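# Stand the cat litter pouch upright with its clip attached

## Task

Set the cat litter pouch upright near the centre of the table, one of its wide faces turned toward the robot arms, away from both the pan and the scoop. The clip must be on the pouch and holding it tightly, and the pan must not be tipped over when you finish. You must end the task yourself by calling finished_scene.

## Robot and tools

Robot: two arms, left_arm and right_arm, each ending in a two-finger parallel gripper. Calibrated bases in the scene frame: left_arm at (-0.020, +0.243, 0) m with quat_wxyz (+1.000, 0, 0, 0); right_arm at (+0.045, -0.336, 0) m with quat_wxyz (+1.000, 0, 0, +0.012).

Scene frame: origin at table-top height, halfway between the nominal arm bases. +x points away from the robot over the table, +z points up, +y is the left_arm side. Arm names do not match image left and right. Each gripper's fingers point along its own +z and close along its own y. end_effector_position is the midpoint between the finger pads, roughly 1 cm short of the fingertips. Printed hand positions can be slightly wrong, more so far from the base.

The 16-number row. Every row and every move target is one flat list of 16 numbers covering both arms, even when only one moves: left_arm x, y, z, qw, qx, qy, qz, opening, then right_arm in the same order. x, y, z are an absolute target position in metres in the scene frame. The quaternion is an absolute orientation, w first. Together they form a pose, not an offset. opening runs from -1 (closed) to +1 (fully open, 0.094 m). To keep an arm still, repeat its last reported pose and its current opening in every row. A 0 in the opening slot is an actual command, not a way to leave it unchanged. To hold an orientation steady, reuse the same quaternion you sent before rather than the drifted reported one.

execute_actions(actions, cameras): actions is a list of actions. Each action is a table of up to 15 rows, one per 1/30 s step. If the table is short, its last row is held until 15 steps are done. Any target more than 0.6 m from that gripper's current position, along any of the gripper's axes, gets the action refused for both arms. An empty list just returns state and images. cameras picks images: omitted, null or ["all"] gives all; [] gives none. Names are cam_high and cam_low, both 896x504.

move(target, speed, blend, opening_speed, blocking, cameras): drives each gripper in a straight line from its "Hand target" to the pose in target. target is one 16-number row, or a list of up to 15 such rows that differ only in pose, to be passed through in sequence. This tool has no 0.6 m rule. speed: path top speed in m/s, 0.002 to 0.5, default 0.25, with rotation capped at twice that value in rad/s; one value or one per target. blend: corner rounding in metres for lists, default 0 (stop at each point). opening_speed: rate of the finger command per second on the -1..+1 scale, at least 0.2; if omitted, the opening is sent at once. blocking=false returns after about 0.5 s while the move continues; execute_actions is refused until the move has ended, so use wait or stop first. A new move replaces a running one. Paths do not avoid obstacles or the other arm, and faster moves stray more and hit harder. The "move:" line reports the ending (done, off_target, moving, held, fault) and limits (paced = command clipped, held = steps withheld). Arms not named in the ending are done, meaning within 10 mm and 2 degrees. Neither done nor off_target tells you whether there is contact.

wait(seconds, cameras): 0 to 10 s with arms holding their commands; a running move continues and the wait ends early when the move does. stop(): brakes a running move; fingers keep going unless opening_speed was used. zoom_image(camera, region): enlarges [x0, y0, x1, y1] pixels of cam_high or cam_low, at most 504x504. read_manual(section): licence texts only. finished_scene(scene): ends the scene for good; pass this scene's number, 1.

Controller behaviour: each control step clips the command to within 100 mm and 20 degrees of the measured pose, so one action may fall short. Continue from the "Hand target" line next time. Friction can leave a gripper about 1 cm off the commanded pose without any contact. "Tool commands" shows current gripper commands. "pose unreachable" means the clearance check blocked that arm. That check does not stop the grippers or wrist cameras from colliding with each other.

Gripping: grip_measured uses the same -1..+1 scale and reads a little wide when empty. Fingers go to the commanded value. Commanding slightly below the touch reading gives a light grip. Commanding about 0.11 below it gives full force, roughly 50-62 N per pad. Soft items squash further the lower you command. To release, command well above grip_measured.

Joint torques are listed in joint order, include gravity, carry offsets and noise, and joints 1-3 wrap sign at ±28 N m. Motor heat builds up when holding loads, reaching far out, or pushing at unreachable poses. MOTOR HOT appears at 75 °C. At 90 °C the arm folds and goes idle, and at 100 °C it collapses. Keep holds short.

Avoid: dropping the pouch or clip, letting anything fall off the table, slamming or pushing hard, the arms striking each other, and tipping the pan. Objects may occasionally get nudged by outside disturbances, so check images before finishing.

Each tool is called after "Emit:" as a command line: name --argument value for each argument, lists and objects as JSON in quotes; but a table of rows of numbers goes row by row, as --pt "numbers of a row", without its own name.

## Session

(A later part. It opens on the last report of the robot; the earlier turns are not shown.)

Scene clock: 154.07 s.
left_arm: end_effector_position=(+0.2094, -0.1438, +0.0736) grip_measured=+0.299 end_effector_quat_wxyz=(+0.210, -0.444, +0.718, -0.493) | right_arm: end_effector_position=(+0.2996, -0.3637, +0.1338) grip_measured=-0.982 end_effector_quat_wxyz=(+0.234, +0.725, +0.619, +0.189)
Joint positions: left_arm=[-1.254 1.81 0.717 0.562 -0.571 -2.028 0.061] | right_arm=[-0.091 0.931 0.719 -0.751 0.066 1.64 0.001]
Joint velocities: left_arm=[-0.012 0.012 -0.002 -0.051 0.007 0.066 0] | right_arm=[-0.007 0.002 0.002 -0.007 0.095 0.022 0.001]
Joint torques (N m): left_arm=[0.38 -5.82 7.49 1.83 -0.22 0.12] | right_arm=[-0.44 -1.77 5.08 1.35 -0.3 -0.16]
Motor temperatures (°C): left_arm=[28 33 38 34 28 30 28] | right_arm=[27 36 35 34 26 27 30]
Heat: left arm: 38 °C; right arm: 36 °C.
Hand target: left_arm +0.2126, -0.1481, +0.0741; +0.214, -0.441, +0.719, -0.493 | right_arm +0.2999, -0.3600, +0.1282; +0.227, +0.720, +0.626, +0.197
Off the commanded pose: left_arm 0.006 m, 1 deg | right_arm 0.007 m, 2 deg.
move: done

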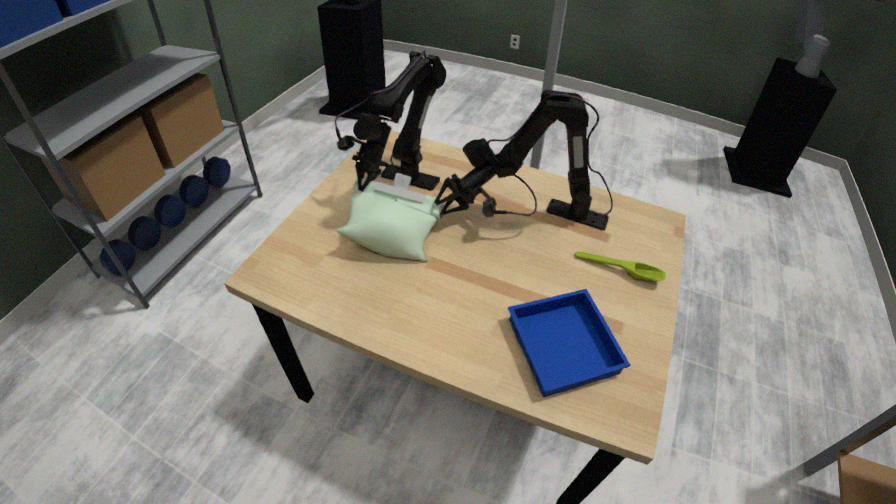

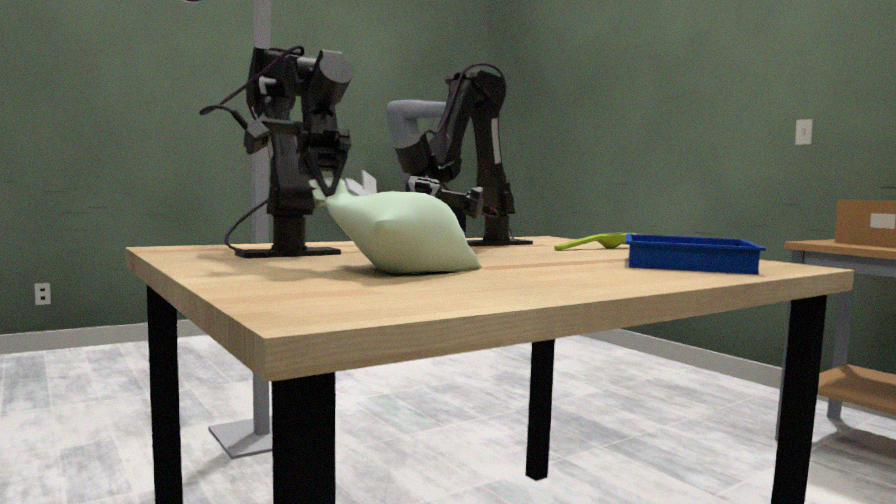

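Emit:
move --target '[0.222, -0.154, 0.069, 0.21425, -0.44067, 0.71911, -0.49274, 0.3, 0.300, -0.360, 0.128, 0.22694, 0.71978, 0.62569, 0.19728, -1.0]' --speed 0.04

Emit:
zoom_image --camera "cam_high" --region '[415, 185, 465, 225]'

Emit:
zoom_image --camera "cam_high" --region '[360, 160, 480, 260]'

Scene clock: 155.67 s.
left_arm: end_effector_position=(+0.2182, -0.1499, +0.0688) grip_measured=+0.299 end_effector_quat_wxyz=(+0.210, -0.444, +0.718, -0.493) | right_arm: end_effector_position=(+0.2996, -0.3637, +0.1338) grip_measured=-0.982 end_effector_quat_wxyz=(+0.234, +0.725, +0.619, +0.189)
Joint positions: left_arm=[-1.234 1.854 0.746 0.583 -0.553 -2.016 0.061] | right_arm=[-0.091 0.931 0.719 -0.751 0.066 1.64 0.001]
Joint velocities: left_arm=[0.002 -0.002 -0.017 -0.007 0.066 0.051 -0.001] | right_arm=[-0.017 -0.012 0.007 -0.037 -0.037 0.007 0.001]
Joint torques (N m): left_arm=[0.28 -6.06 7.25 1.84 -0.17 0.11] | right_arm=[-0.39 -1.44 5.04 1.44 -0.32 -0.19]
Motor temperatures (°C): left_arm=[28 33 38 34 28 30 28] | right_arm=[27 36 35 34 26 27 30]
Heat: left arm: 38 °C; right arm: 36 °C.
Hand target: left_arm +0.2217, -0.1540, +0.0689; +0.214, -0.441, +0.719, -0.493 | right_arm +0.2999, -0.3600, +0.1282; +0.227, +0.720, +0.626, +0.197
Off the commanded pose: left_arm 0.006 m, 1 deg | right_arm 0.007 m, 2 deg.
move: done

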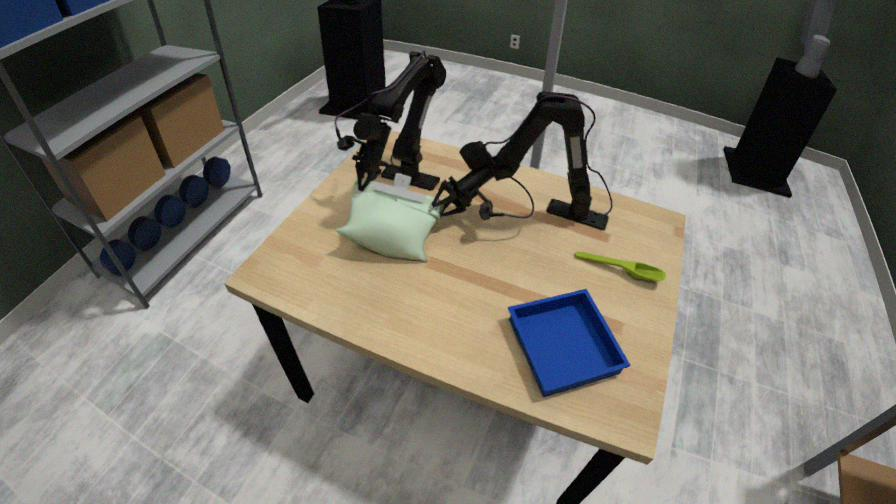

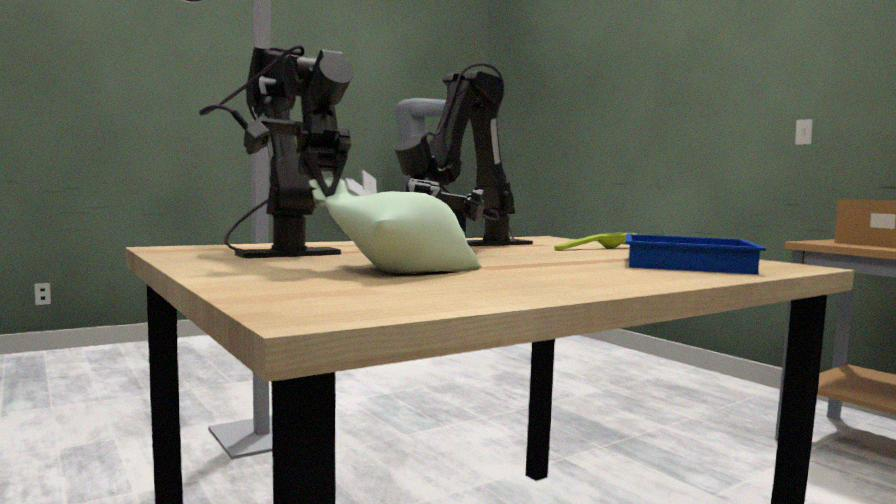

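Scaled by 10.080.

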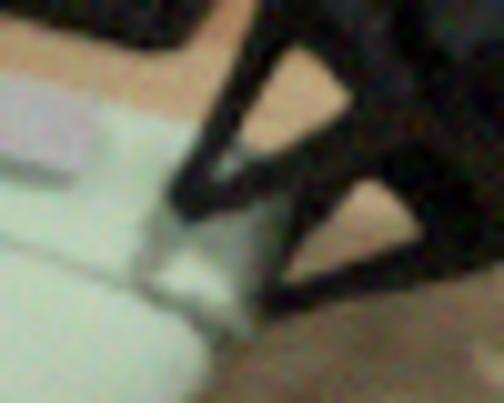

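Scaled by 4.200.

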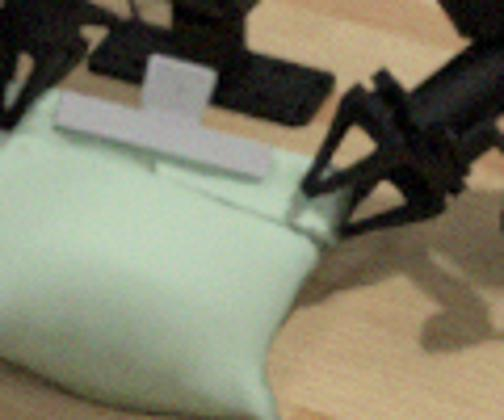

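Emit:
move --target '[0.230, -0.160, 0.065, 0.21425, -0.44067, 0.71911, -0.49274, 0.3, 0.300, -0.360, 0.128, 0.22694, 0.71978, 0.62569, 0.19728, -1.0]' --speed 0.04

Emit:
zoom_image --camera "cam_high" --region '[415, 185, 465, 225]'

Scene clock: 156.63 s.
left_arm: end_effector_position=(+0.2257, -0.1562, +0.0651) grip_measured=+0.299 end_effector_quat_wxyz=(+0.210, -0.443, +0.718, -0.493) | right_arm: end_effector_position=(+0.2997, -0.3637, +0.1339) grip_measured=-0.982 end_effector_quat_wxyz=(+0.234, +0.725, +0.619, +0.189)
Joint positions: left_arm=[-1.218 1.891 0.778 0.595 -0.539 -2.006 0.061] | right_arm=[-0.091 0.931 0.719 -0.751 0.066 1.64 0.001]
Joint velocities: left_arm=[0.002 0.002 -0.002 -0.051 -0.022 0.051 -0.001] | right_arm=[0.002 0.002 -0.007 0.066 -0.022 -0.022 0]
Joint torques (N m): left_arm=[0.57 -6.42 7.34 1.85 -0.19 0.15] | right_arm=[-0.29 -1.42 5.11 1.38 -0.26 -0.13]
Motor temperatures (°C): left_arm=[28 33 38 34 28 30 28] | right_arm=[27 36 35 34 26 27 30]
Heat: left arm: 38 °C; right arm: 36 °C.
Hand target: left_arm +0.2299, -0.1599, +0.0647; +0.214, -0.441, +0.719, -0.493 | right_arm +0.2999, -0.3600, +0.1283; +0.227, +0.720, +0.626, +0.197
Off the commanded pose: left_arm 0.006 m, 1 deg | right_arm 0.007 m, 2 deg.
move: done

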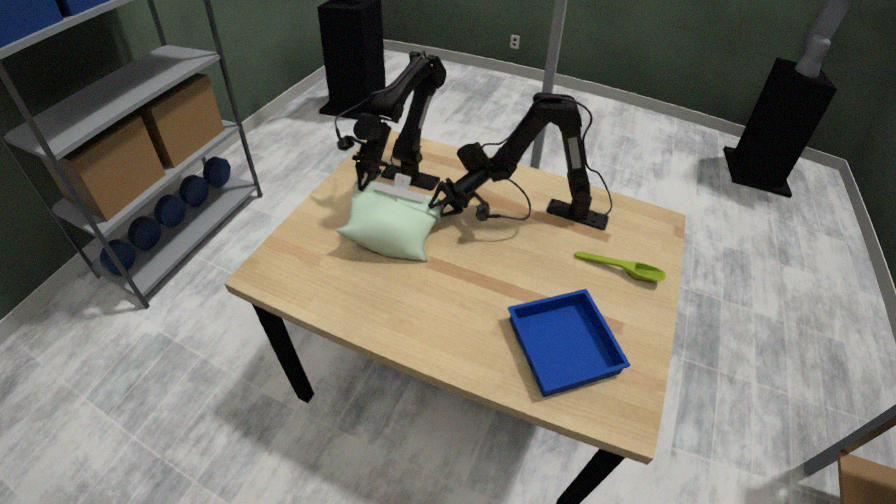

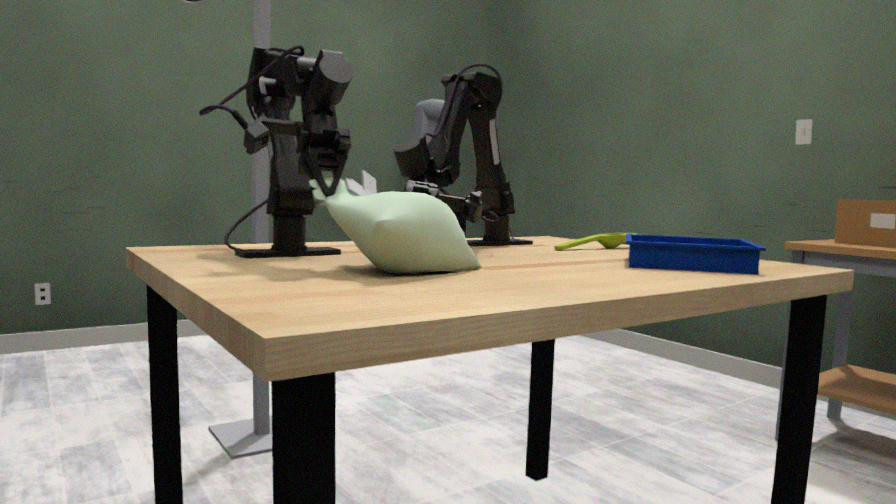

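Scaled by 10.080.

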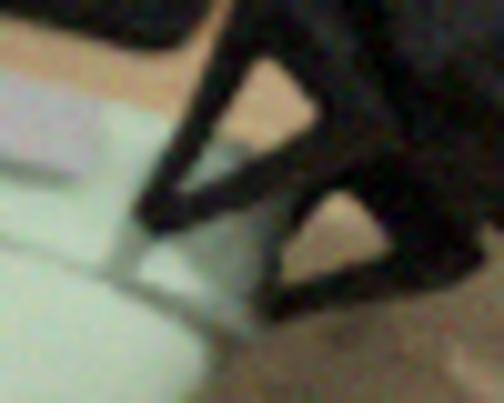

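Emit:
move --target '[0.230, -0.160, 0.065, 0.21425, -0.44067, 0.71911, -0.49274, -1.0, 0.300, -0.360, 0.128, 0.22694, 0.71978, 0.62569, 0.19728, -1.0]' --speed 0.04 --opening_speed 0.35

Emit:
zoom_image --camera "cam_high" --region '[415, 185, 465, 225]'

Emit:
zoom_image --camera "cam_high" --region '[330, 150, 480, 280]'

Scene clock: 160.80 s.
left_arm: end_effector_position=(+0.2253, -0.1566, +0.0632) grip_measured=-0.985 end_effector_quat_wxyz=(+0.208, -0.443, +0.720, -0.492) | right_arm: end_effector_position=(+0.3037, -0.3656, +0.1369) grip_measured=-0.982 end_effector_quat_wxyz=(+0.242, +0.724, +0.615, +0.195)
Joint positions: left_arm=[-1.217 1.895 0.778 0.596 -0.534 -2.007 0.001] | right_arm=[-0.094 0.931 0.719 -0.73 0.07 1.64 0.001]
Joint velocities: left_arm=[-0.012 -0.002 0.007 -0.037 0.022 -0.007 0] | right_arm=[-0.012 -0.002 0.002 0.066 0.037 -0.037 0]
Joint torques (N m): left_arm=[0.54 -6.99 7.21 1.89 -0.26 0.17] | right_arm=[-0.02 -1.31 5.16 1.2 -0.33 -0.17]
Motor temperatures (°C): left_arm=[28 33 37 35 28 30 28] | right_arm=[27 35 34 34 26 27 30]
Heat: left arm: 37 °C; right arm: 35 °C.
Hand target: left_arm +0.2299, -0.1599, +0.0650; +0.214, -0.441, +0.719, -0.493 | right_arm +0.2999, -0.3601, +0.1282; +0.227, +0.720, +0.626, +0.197
Off the commanded pose: left_arm 0.006 m, 1 deg | right_arm 0.011 m, 2 deg.
move: off_target (right_arm)

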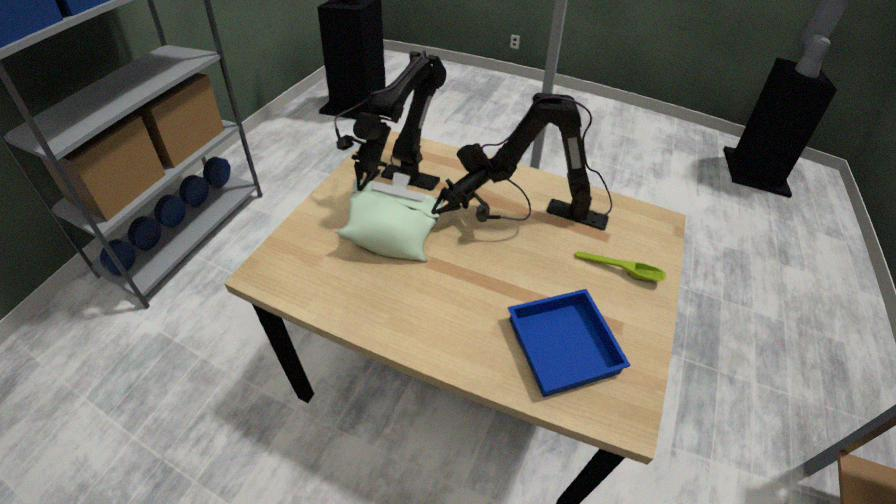

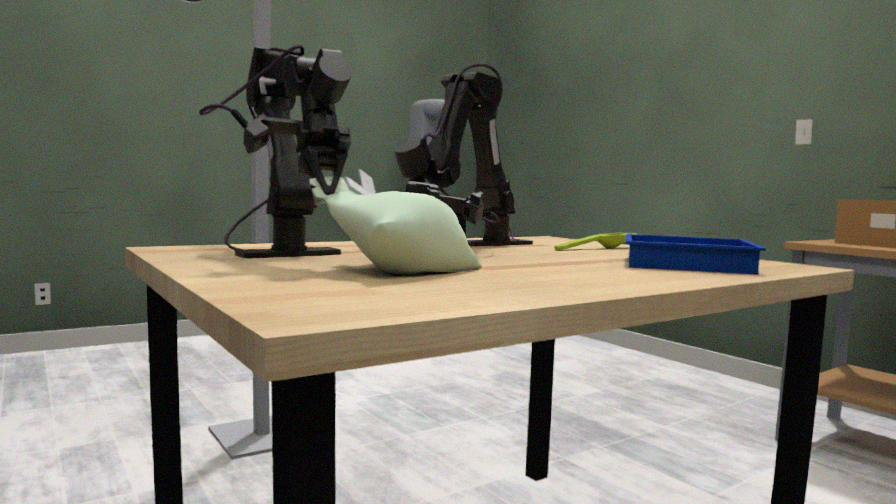

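Scaled by 10.080.

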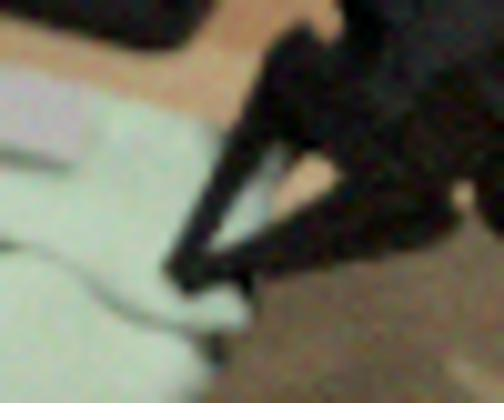

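Scaled by 3.360.

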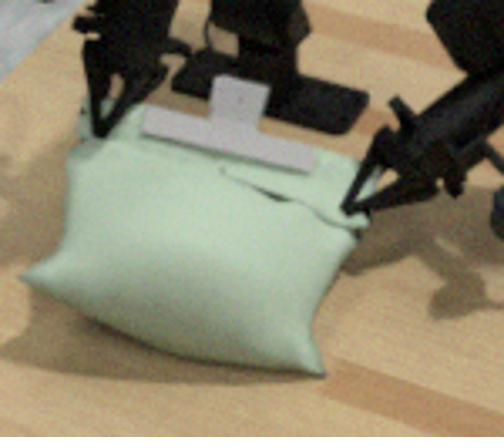

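Emit:
move --target '[0.252, -0.145, 0.115, 0.21632, -0.44391, 0.75361, -0.43387, -1.0, 0.300, -0.360, 0.135, 0.22694, 0.71978, 0.62569, 0.19728, -1.0]' --speed 0.04

Emit:
zoom_image --camera "cam_high" --region '[330, 150, 480, 280]'

Emit:
zoom_image --camera "cam_low" --region '[300, 120, 500, 290]'

Scene clock: 163.67 s.
left_arm: end_effector_position=(+0.2429, -0.1439, +0.0844) grip_measured=-0.985 end_effector_quat_wxyz=(+0.202, -0.441, +0.772, -0.411) | right_arm: end_effector_position=(+0.3045, -0.3652, +0.1374) grip_measured=-0.982 end_effector_quat_wxyz=(+0.243, +0.724, +0.615, +0.197)
Joint positions: left_arm=[-1.138 1.783 0.936 0.152 -0.435 -1.97 0.001] | right_arm=[-0.094 0.931 0.719 -0.727 0.068 1.64 0.001]
Joint velocities: left_arm=[0.007 -0.032 0.017 0.022 0.037 -0.051 0.001] | right_arm=[0.007 0.002 -0.002 0.051 -0.007 0.007 0]
Joint torques (N m): left_arm=[0.66 -11.3 9.21 1.67 -0.55 0.09] | right_arm=[-0.25 -1.42 7.28 0.98 -0.33 -0.12]
Motor temperatures (°C): left_arm=[28 34 38 35 28 30 28] | right_arm=[27 35 34 34 26 27 30]
Heat: left arm: 38 °C; right arm: 35 °C.
Hand target: left_arm +0.2517, -0.1451, +0.1145; +0.215, -0.446, +0.753, -0.434 | right_arm +0.3002, -0.3600, +0.1351; +0.227, +0.720, +0.625, +0.197
Off the commanded pose: left_arm 0.032 m, 4 deg | right_arm 0.007 m, 2 deg.
move: off_target (left_arm)

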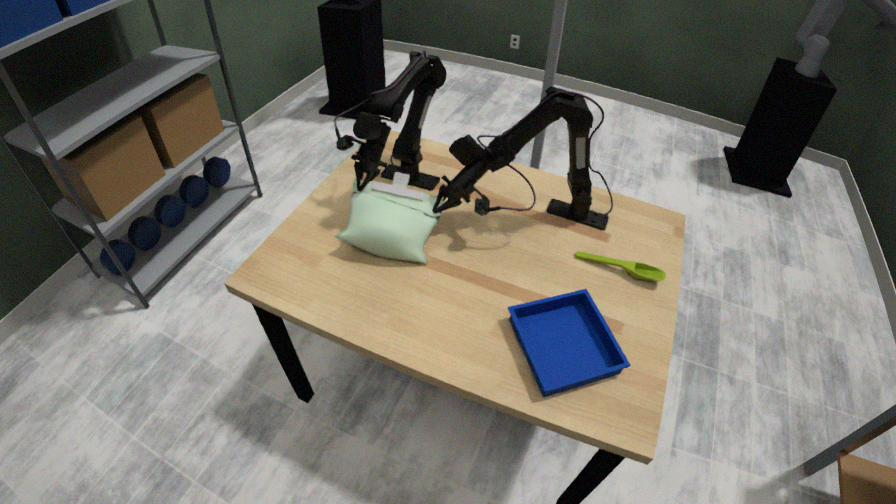

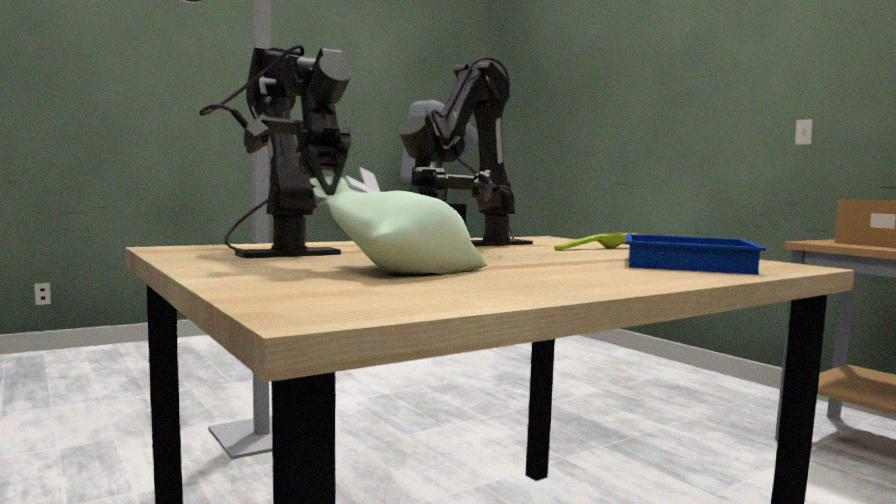

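Scaled by 3.360.

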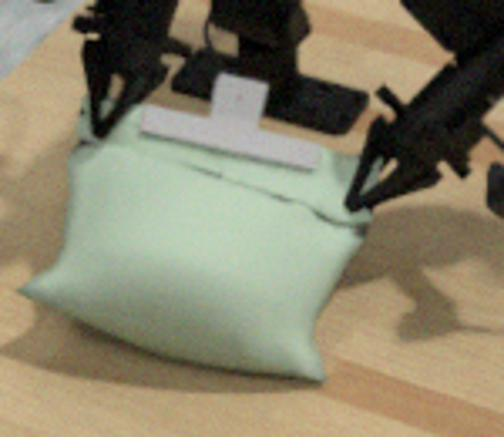

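Scaled by 2.520.

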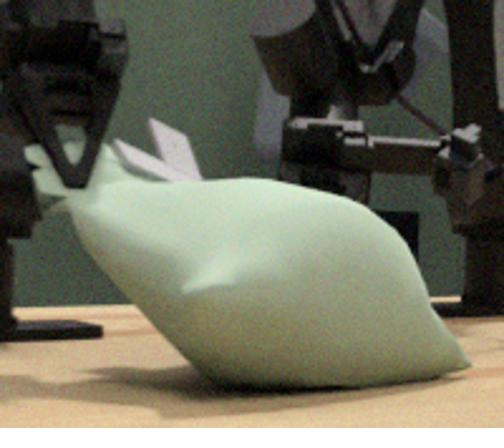

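Emit:
move --target '[0.272, -0.141, 0.150, 0.20811, -0.44629, 0.78882, -0.36783, -1.0, 0.302, -0.360, 0.145, 0.22694, 0.71978, 0.62569, 0.19728, -1.0]' --speed 0.04

Emit:
zoom_image --camera "cam_high" --region '[330, 150, 480, 280]'

Emit:
zoom_image --camera "cam_low" --region '[300, 120, 500, 290]'

Scene clock: 166.40 s.
left_arm: end_effector_position=(+0.2593, -0.1365, +0.1123) grip_measured=-0.985 end_effector_quat_wxyz=(+0.191, -0.441, +0.812, -0.330) | right_arm: end_effector_position=(+0.3050, -0.3670, +0.1412) grip_measured=-0.982 end_effector_quat_wxyz=(+0.245, +0.725, +0.614, +0.192)
Joint positions: left_arm=[-1.072 1.778 1.194 -0.276 -0.36 -1.933 0.001] | right_arm=[-0.094 0.938 0.738 -0.742 0.078 1.64 0.001]
Joint velocities: left_arm=[-0.002 0.002 -0.002 -0.022 0.007 0.007 -0.001] | right_arm=[-0.022 -0.007 -0.017 -0.037 0.081 0.007 0.001]
Joint torques (N m): left_arm=[0.42 -11.26 10.66 1.63 -0.6 0.03] | right_arm=[0.09 -1.18 8.98 0.81 -0.42 -0.15]
Motor temperatures (°C): left_arm=[28 35 38 35 28 30 28] | right_arm=[27 35 35 34 26 27 30]
Heat: left arm: 38 °C; right arm: 35 °C.
Hand target: left_arm +0.2712, -0.1407, +0.1498; +0.207, -0.448, +0.788, -0.368 | right_arm +0.3020, -0.3601, +0.1448; +0.227, +0.720, +0.625, +0.197
Off the commanded pose: left_arm 0.040 m, 5 deg | right_arm 0.009 m, 3 deg.
move: off_target (left_arm, right_arm)

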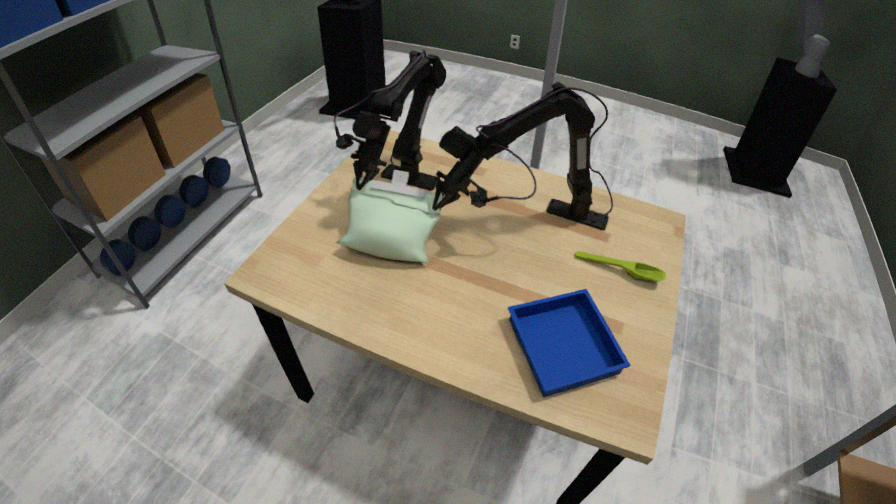

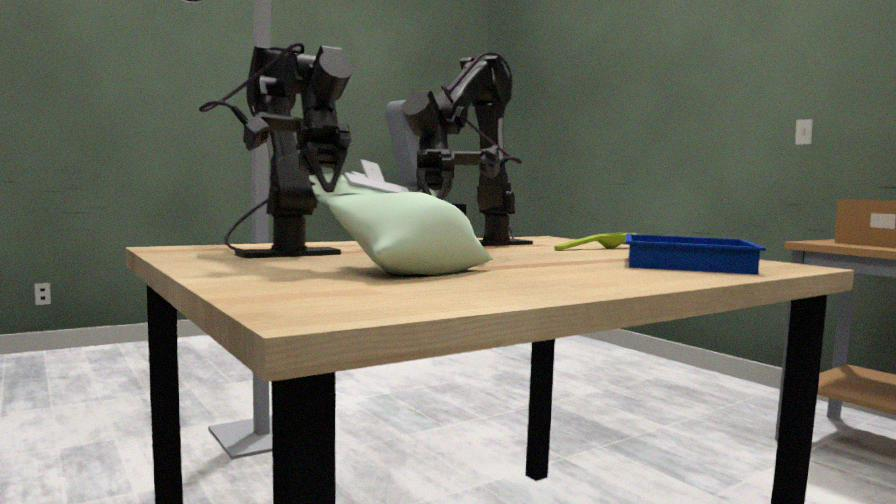

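Scaled by 3.360.

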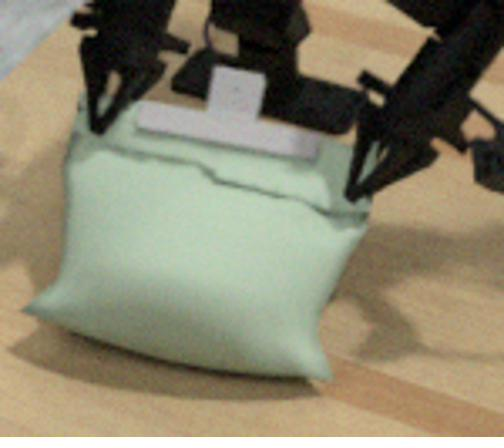

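Scaled by 2.520.

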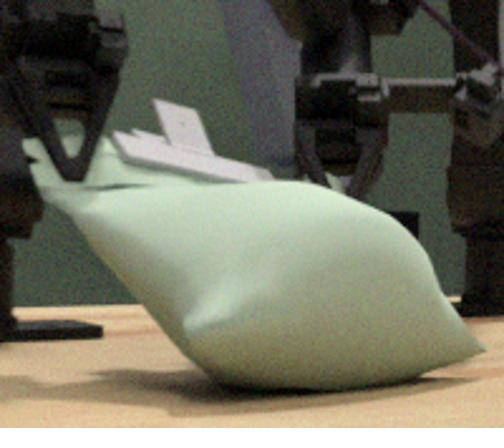

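Emit:
move --target '[0.288, -0.140, 0.188, 0.17918, -0.46679, 0.80850, -0.31035, -1.0, 0.305, -0.360, 0.165, 0.19533, 0.72899, 0.63370, 0.16980, -1.0]' --speed 0.05

Emit:
zoom_image --camera "cam_high" --region '[330, 150, 480, 280]'

Emit:
zoom_image --camera "cam_low" --region '[300, 120, 500, 290]'

Scene clock: 168.90 s.
left_arm: end_effector_position=(+0.2726, -0.1280, +0.1608) grip_measured=-0.985 end_effector_quat_wxyz=(+0.163, -0.460, +0.831, -0.268) | right_arm: end_effector_position=(+0.3043, -0.3612, +0.1531) grip_measured=-0.982 end_effector_quat_wxyz=(+0.194, +0.734, +0.630, +0.163)
Joint positions: left_arm=[-1.012 1.82 1.534 -0.705 -0.286 -1.937 0.001] | right_arm=[-0.094 1.047 0.896 -0.908 0.045 1.64 0.001]
Joint velocities: left_arm=[0.012 0.017 -0.002 -0.007 0.022 -0.051 0.001] | right_arm=[0.002 0.002 0.017 0.037 0.022 0.007 0]
Joint torques (N m): left_arm=[0.09 -8.65 11.45 1.83 -0.53 -0.1] | right_arm=[-0.27 -2.07 9.89 0.74 -0.09 -0.12]
Motor temperatures (°C): left_arm=[28 35 39 35 29 30 29] | right_arm=[27 35 36 34 26 27 30]
Heat: left arm: 39 °C; right arm: 36 °C.
Hand target: left_arm +0.2868, -0.1391, +0.1884; +0.178, -0.468, +0.808, -0.311 | right_arm +0.3052, -0.3600, +0.1645; +0.196, +0.730, +0.633, +0.170
Off the commanded pose: left_arm 0.033 m, 6 deg | right_arm 0.012 m, 1 deg.
move: off_target (left_arm, right_arm)

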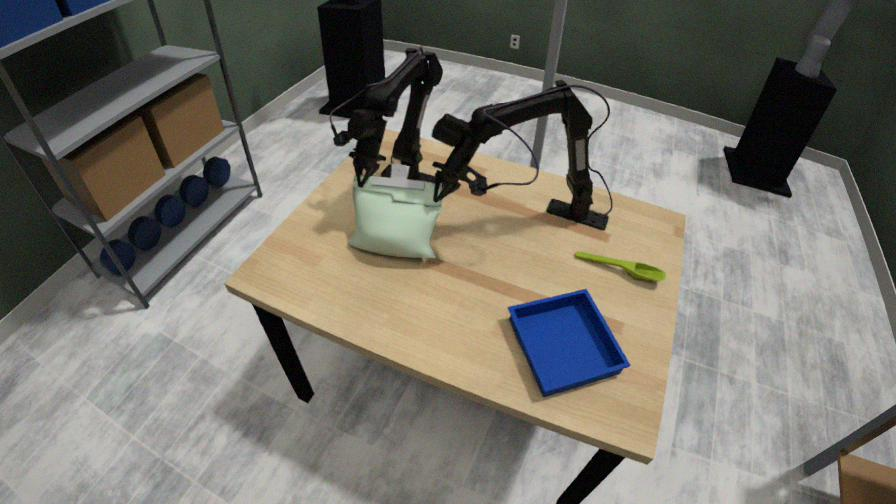

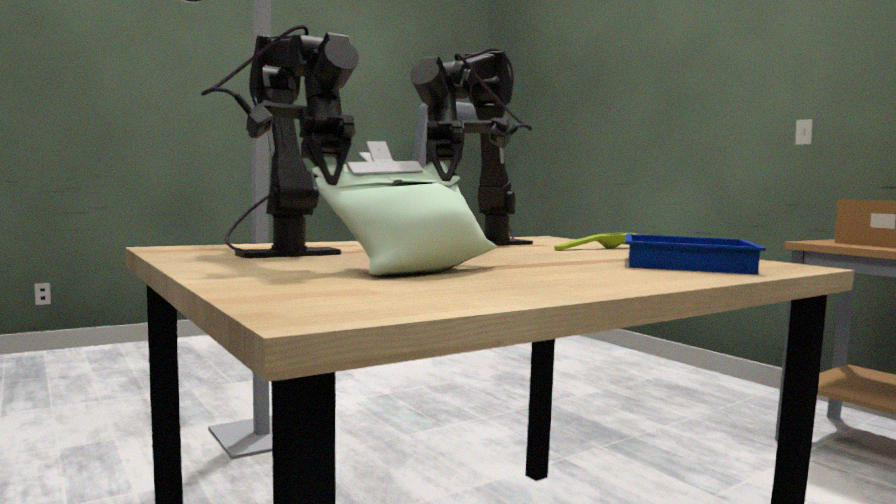

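Scaled by 3.360.

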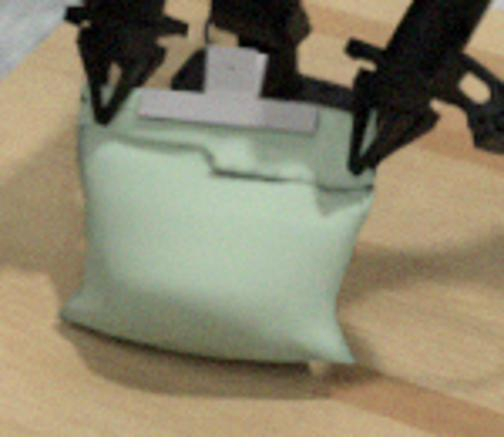

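Scaled by 2.520.

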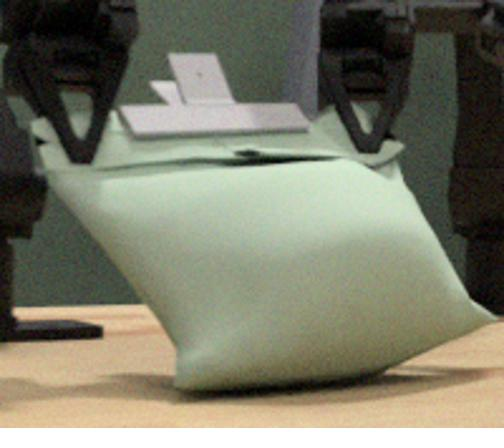

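Emit:
move --target '[0.308, -0.138, 0.235, 0.12941, -0.48296, 0.83652, -0.22414, -1.0, 0.310, -0.357, 0.215, 0.14180, 0.72950, 0.65684, 0.12767, -1.0]' --speed 0.05

Emit:
zoom_image --camera "cam_high" --region '[330, 150, 480, 280]'

Emit:
zoom_image --camera "cam_low" --region '[300, 110, 500, 290]'

Scene clock: 172.30 s.
left_arm: end_effector_position=(+0.2920, -0.1279, +0.2101) grip_measured=-0.985 end_effector_quat_wxyz=(+0.108, -0.484, +0.850, -0.176) | right_arm: end_effector_position=(+0.2988, -0.3576, +0.1946) grip_measured=-0.982 end_effector_quat_wxyz=(+0.120, +0.738, +0.656, +0.101)
Joint positions: left_arm=[-0.936 2.121 2.267 -1.335 -0.171 -1.938 0.001] | right_arm=[-0.098 1.238 1.249 -1.267 0.022 1.61 0.001]
Joint velocities: left_arm=[0.012 0.002 0.002 -0.066 0.037 0.037 -0.001] | right_arm=[0.012 -0.012 0.012 -0.007 0.066 0.022 0]
Joint torques (N m): left_arm=[0.28 -10.78 10.86 1.6 -0.47 0.05] | right_arm=[-0.25 -3.64 10.65 0.83 -0.13 -0.11]
Motor temperatures (°C): left_arm=[28 36 40 35 29 30 29] | right_arm=[27 35 37 33 26 27 30]
Heat: left arm: 40 °C; right arm: 37 °C.
Hand target: left_arm +0.3066, -0.1374, +0.2358; +0.129, -0.485, +0.836, -0.224 | right_arm +0.3093, -0.3571, +0.2142; +0.142, +0.730, +0.656, +0.127
Off the commanded pose: left_arm 0.031 m, 6 deg | right_arm 0.023 m, 4 deg.
move: off_target (left_arm, right_arm)

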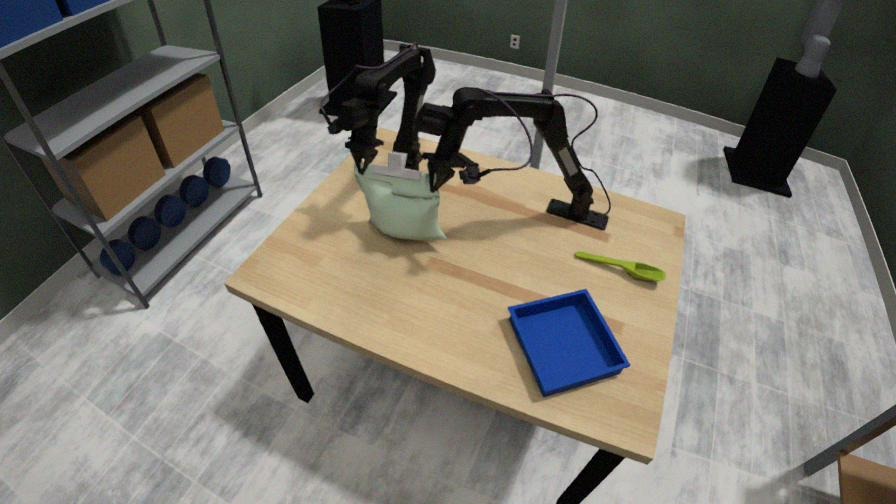

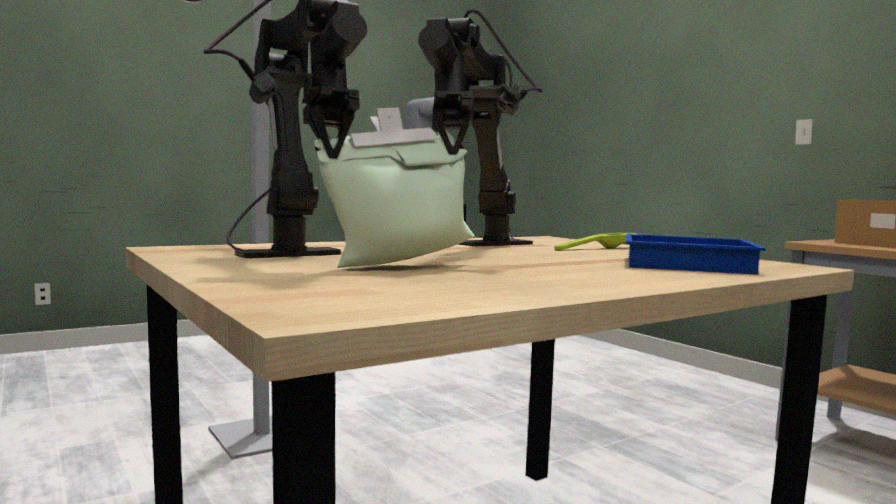

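Scaled by 3.360.

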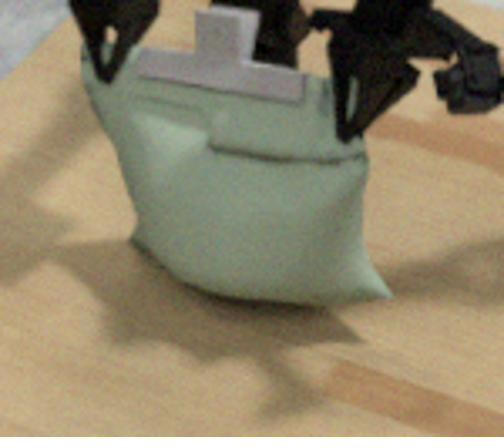

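Scaled by 2.520.

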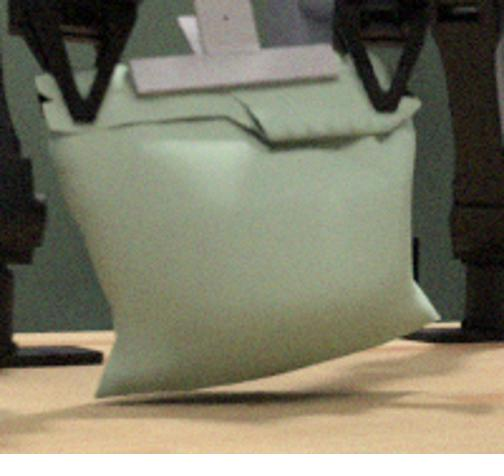

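Emit:
move --target '[0.303, -0.134, 0.247, 0.10822, -0.48815, 0.84551, -0.18745, -1.0, 0.310, -0.355, 0.246, 0.11441, 0.72235, 0.67360, 0.10669, -1.0]' --speed 0.05

Emit:
zoom_image --camera "cam_high" --region '[330, 140, 480, 270]'

Emit:
zoom_image --camera "cam_low" --region '[300, 90, 500, 280]'

Scene clock: 174.70 s.
left_arm: end_effector_position=(+0.2934, -0.1290, +0.2327) grip_measured=-0.985 end_effector_quat_wxyz=(+0.095, -0.487, +0.853, -0.163) | right_arm: end_effector_position=(+0.3032, -0.3580, +0.2274) grip_measured=-0.982 end_effector_quat_wxyz=(+0.101, +0.728, +0.673, +0.078)
Joint positions: left_arm=[-0.925 2.307 2.704 -1.615 -0.144 -1.938 0.001] | right_arm=[-0.098 1.348 1.48 -1.448 0.023 1.573 0.001]
Joint velocities: left_arm=[0.012 -0.002 -0.002 -0.022 0.051 -0.022 0] | right_arm=[-0.022 -0.007 -0.007 -0.007 0.007 -0.037 -0.001]
Joint torques (N m): left_arm=[0.13 -10.81 9.07 1.37 -0.34 0.04] | right_arm=[-0.5 -4.41 10.43 0.53 -0.29 -0.12]
Motor temperatures (°C): left_arm=[28 36 40 35 29 30 29] | right_arm=[27 35 38 33 26 27 30]
Heat: left arm: 40 °C; right arm: 38 °C.
Hand target: left_arm +0.3030, -0.1340, +0.2465; +0.109, -0.487, +0.845, -0.194 | right_arm +0.3093, -0.3553, +0.2457; +0.115, +0.722, +0.674, +0.107
Off the commanded pose: left_arm 0.018 m, 3 deg | right_arm 0.020 m, 4 deg.
joint read past its limit (left arm) — joint 4 (wrist pitch), lower limit.
joint sent to its limit (left arm) — joint 4 (wrist pitch), lower limit. The joint targets still meet the commanded pose.
move: off_target (left_arm, right_arm)

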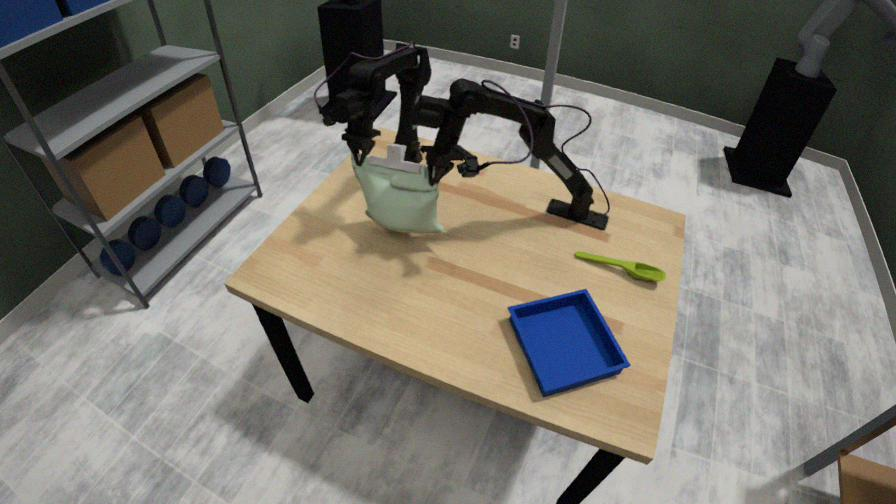

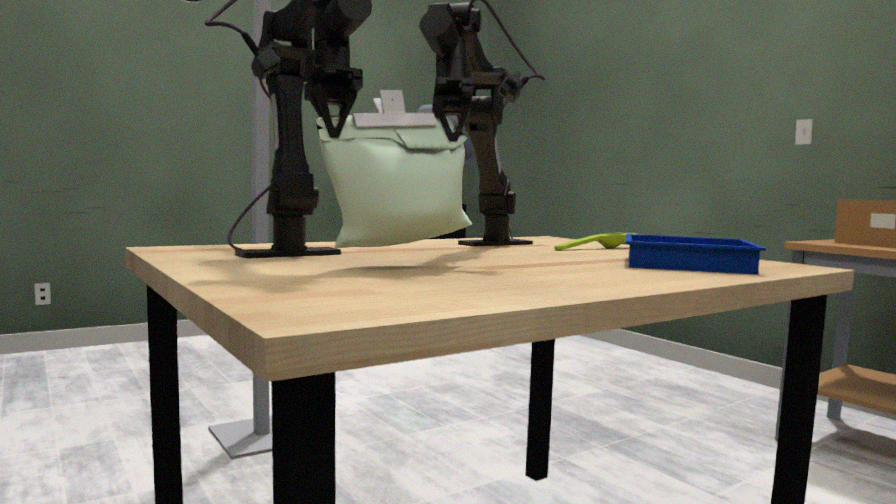

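Scaled by 3.360.

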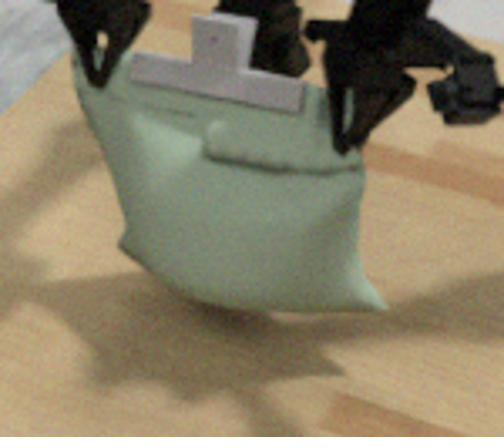

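Scaled by 2.520.

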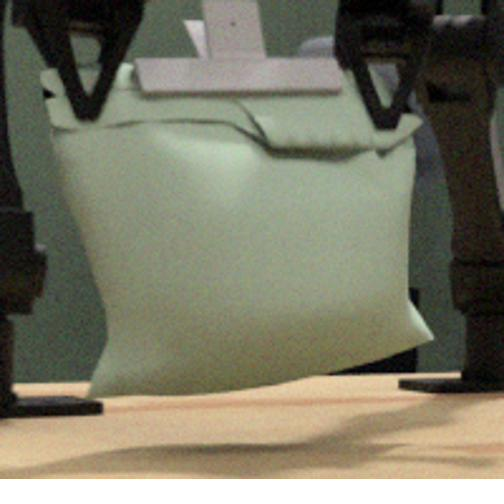

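Emit:
move --target '[0.292, -0.017, 0.240, 0.09960, -0.56487, 0.80672, -0.14225, -1.0, 0.293, -0.240, 0.243, 0.09067, 0.68872, 0.71318, 0.09389, -1.0]' --speed 0.07

Scene clock: 177.63 s.
left_arm: end_effector_position=(+0.2822, -0.0207, +0.2228) grip_measured=-0.985 end_effector_quat_wxyz=(+0.070, -0.559, +0.819, -0.109) | right_arm: end_effector_position=(+0.2890, -0.2464, +0.2239) grip_measured=-0.982 end_effector_quat_wxyz=(+0.080, +0.696, +0.711, +0.060)
Joint positions: left_arm=[-0.76 1.907 2.055 -1.475 -0.091 -1.947 0.001] | right_arm=[0.394 1.422 1.539 -1.516 0.103 1.957 0.001]
Joint velocities: left_arm=[-0.022 0.012 0.012 0.037 -0.022 0.007 0] | right_arm=[-0.007 0.007 -0.002 -0.022 0.037 -0.081 0]
Joint torques (N m): left_arm=[0.5 -11.6 5.98 1.32 -0.52 -0.09] | right_arm=[1.17 -5.2 10.45 0.42 -0.11 -0.07]
Motor temperatures (°C): left_arm=[28 38 40 35 29 30 29] | right_arm=[27 35 38 33 26 27 30]
Heat: left arm: 40 °C; right arm: 38 °C.
Hand target: left_arm +0.2922, -0.0172, +0.2413; +0.097, -0.566, +0.806, -0.143 | right_arm +0.2923, -0.2384, +0.2423; +0.085, +0.689, +0.713, +0.093
Off the commanded pose: left_arm 0.020 m, 5 deg | right_arm 0.021 m, 4 deg.
move: off_target (left_arm, right_arm)

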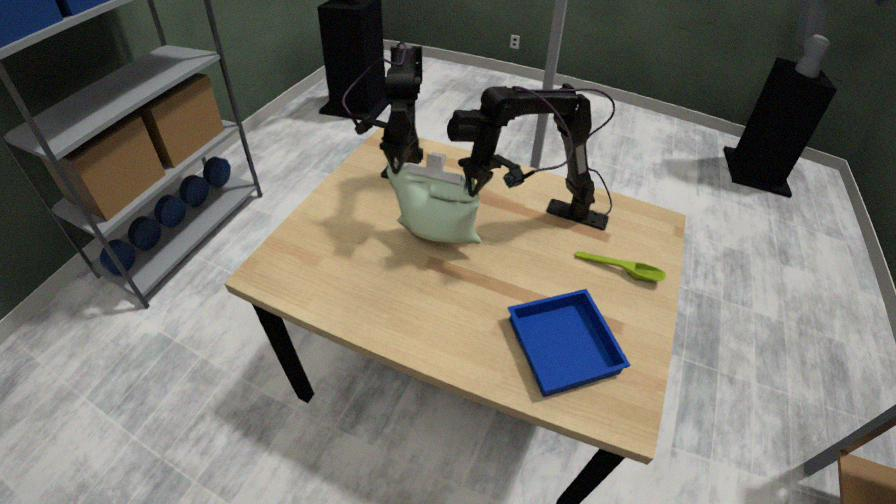

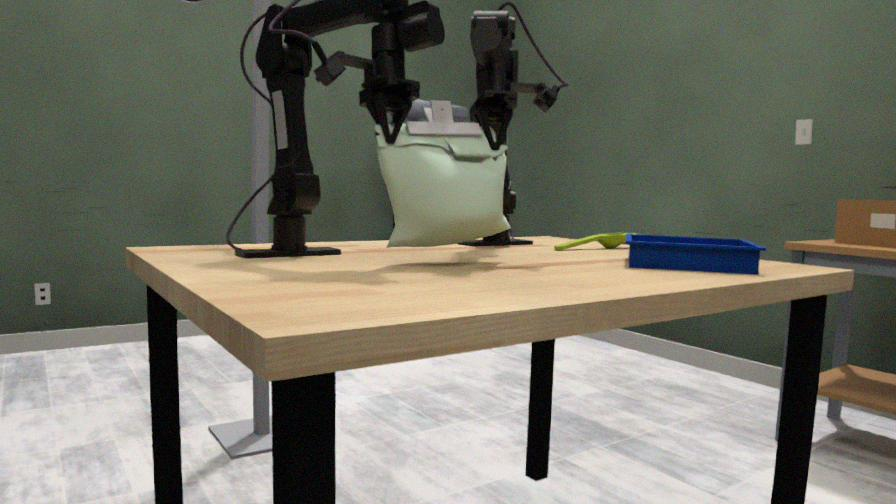

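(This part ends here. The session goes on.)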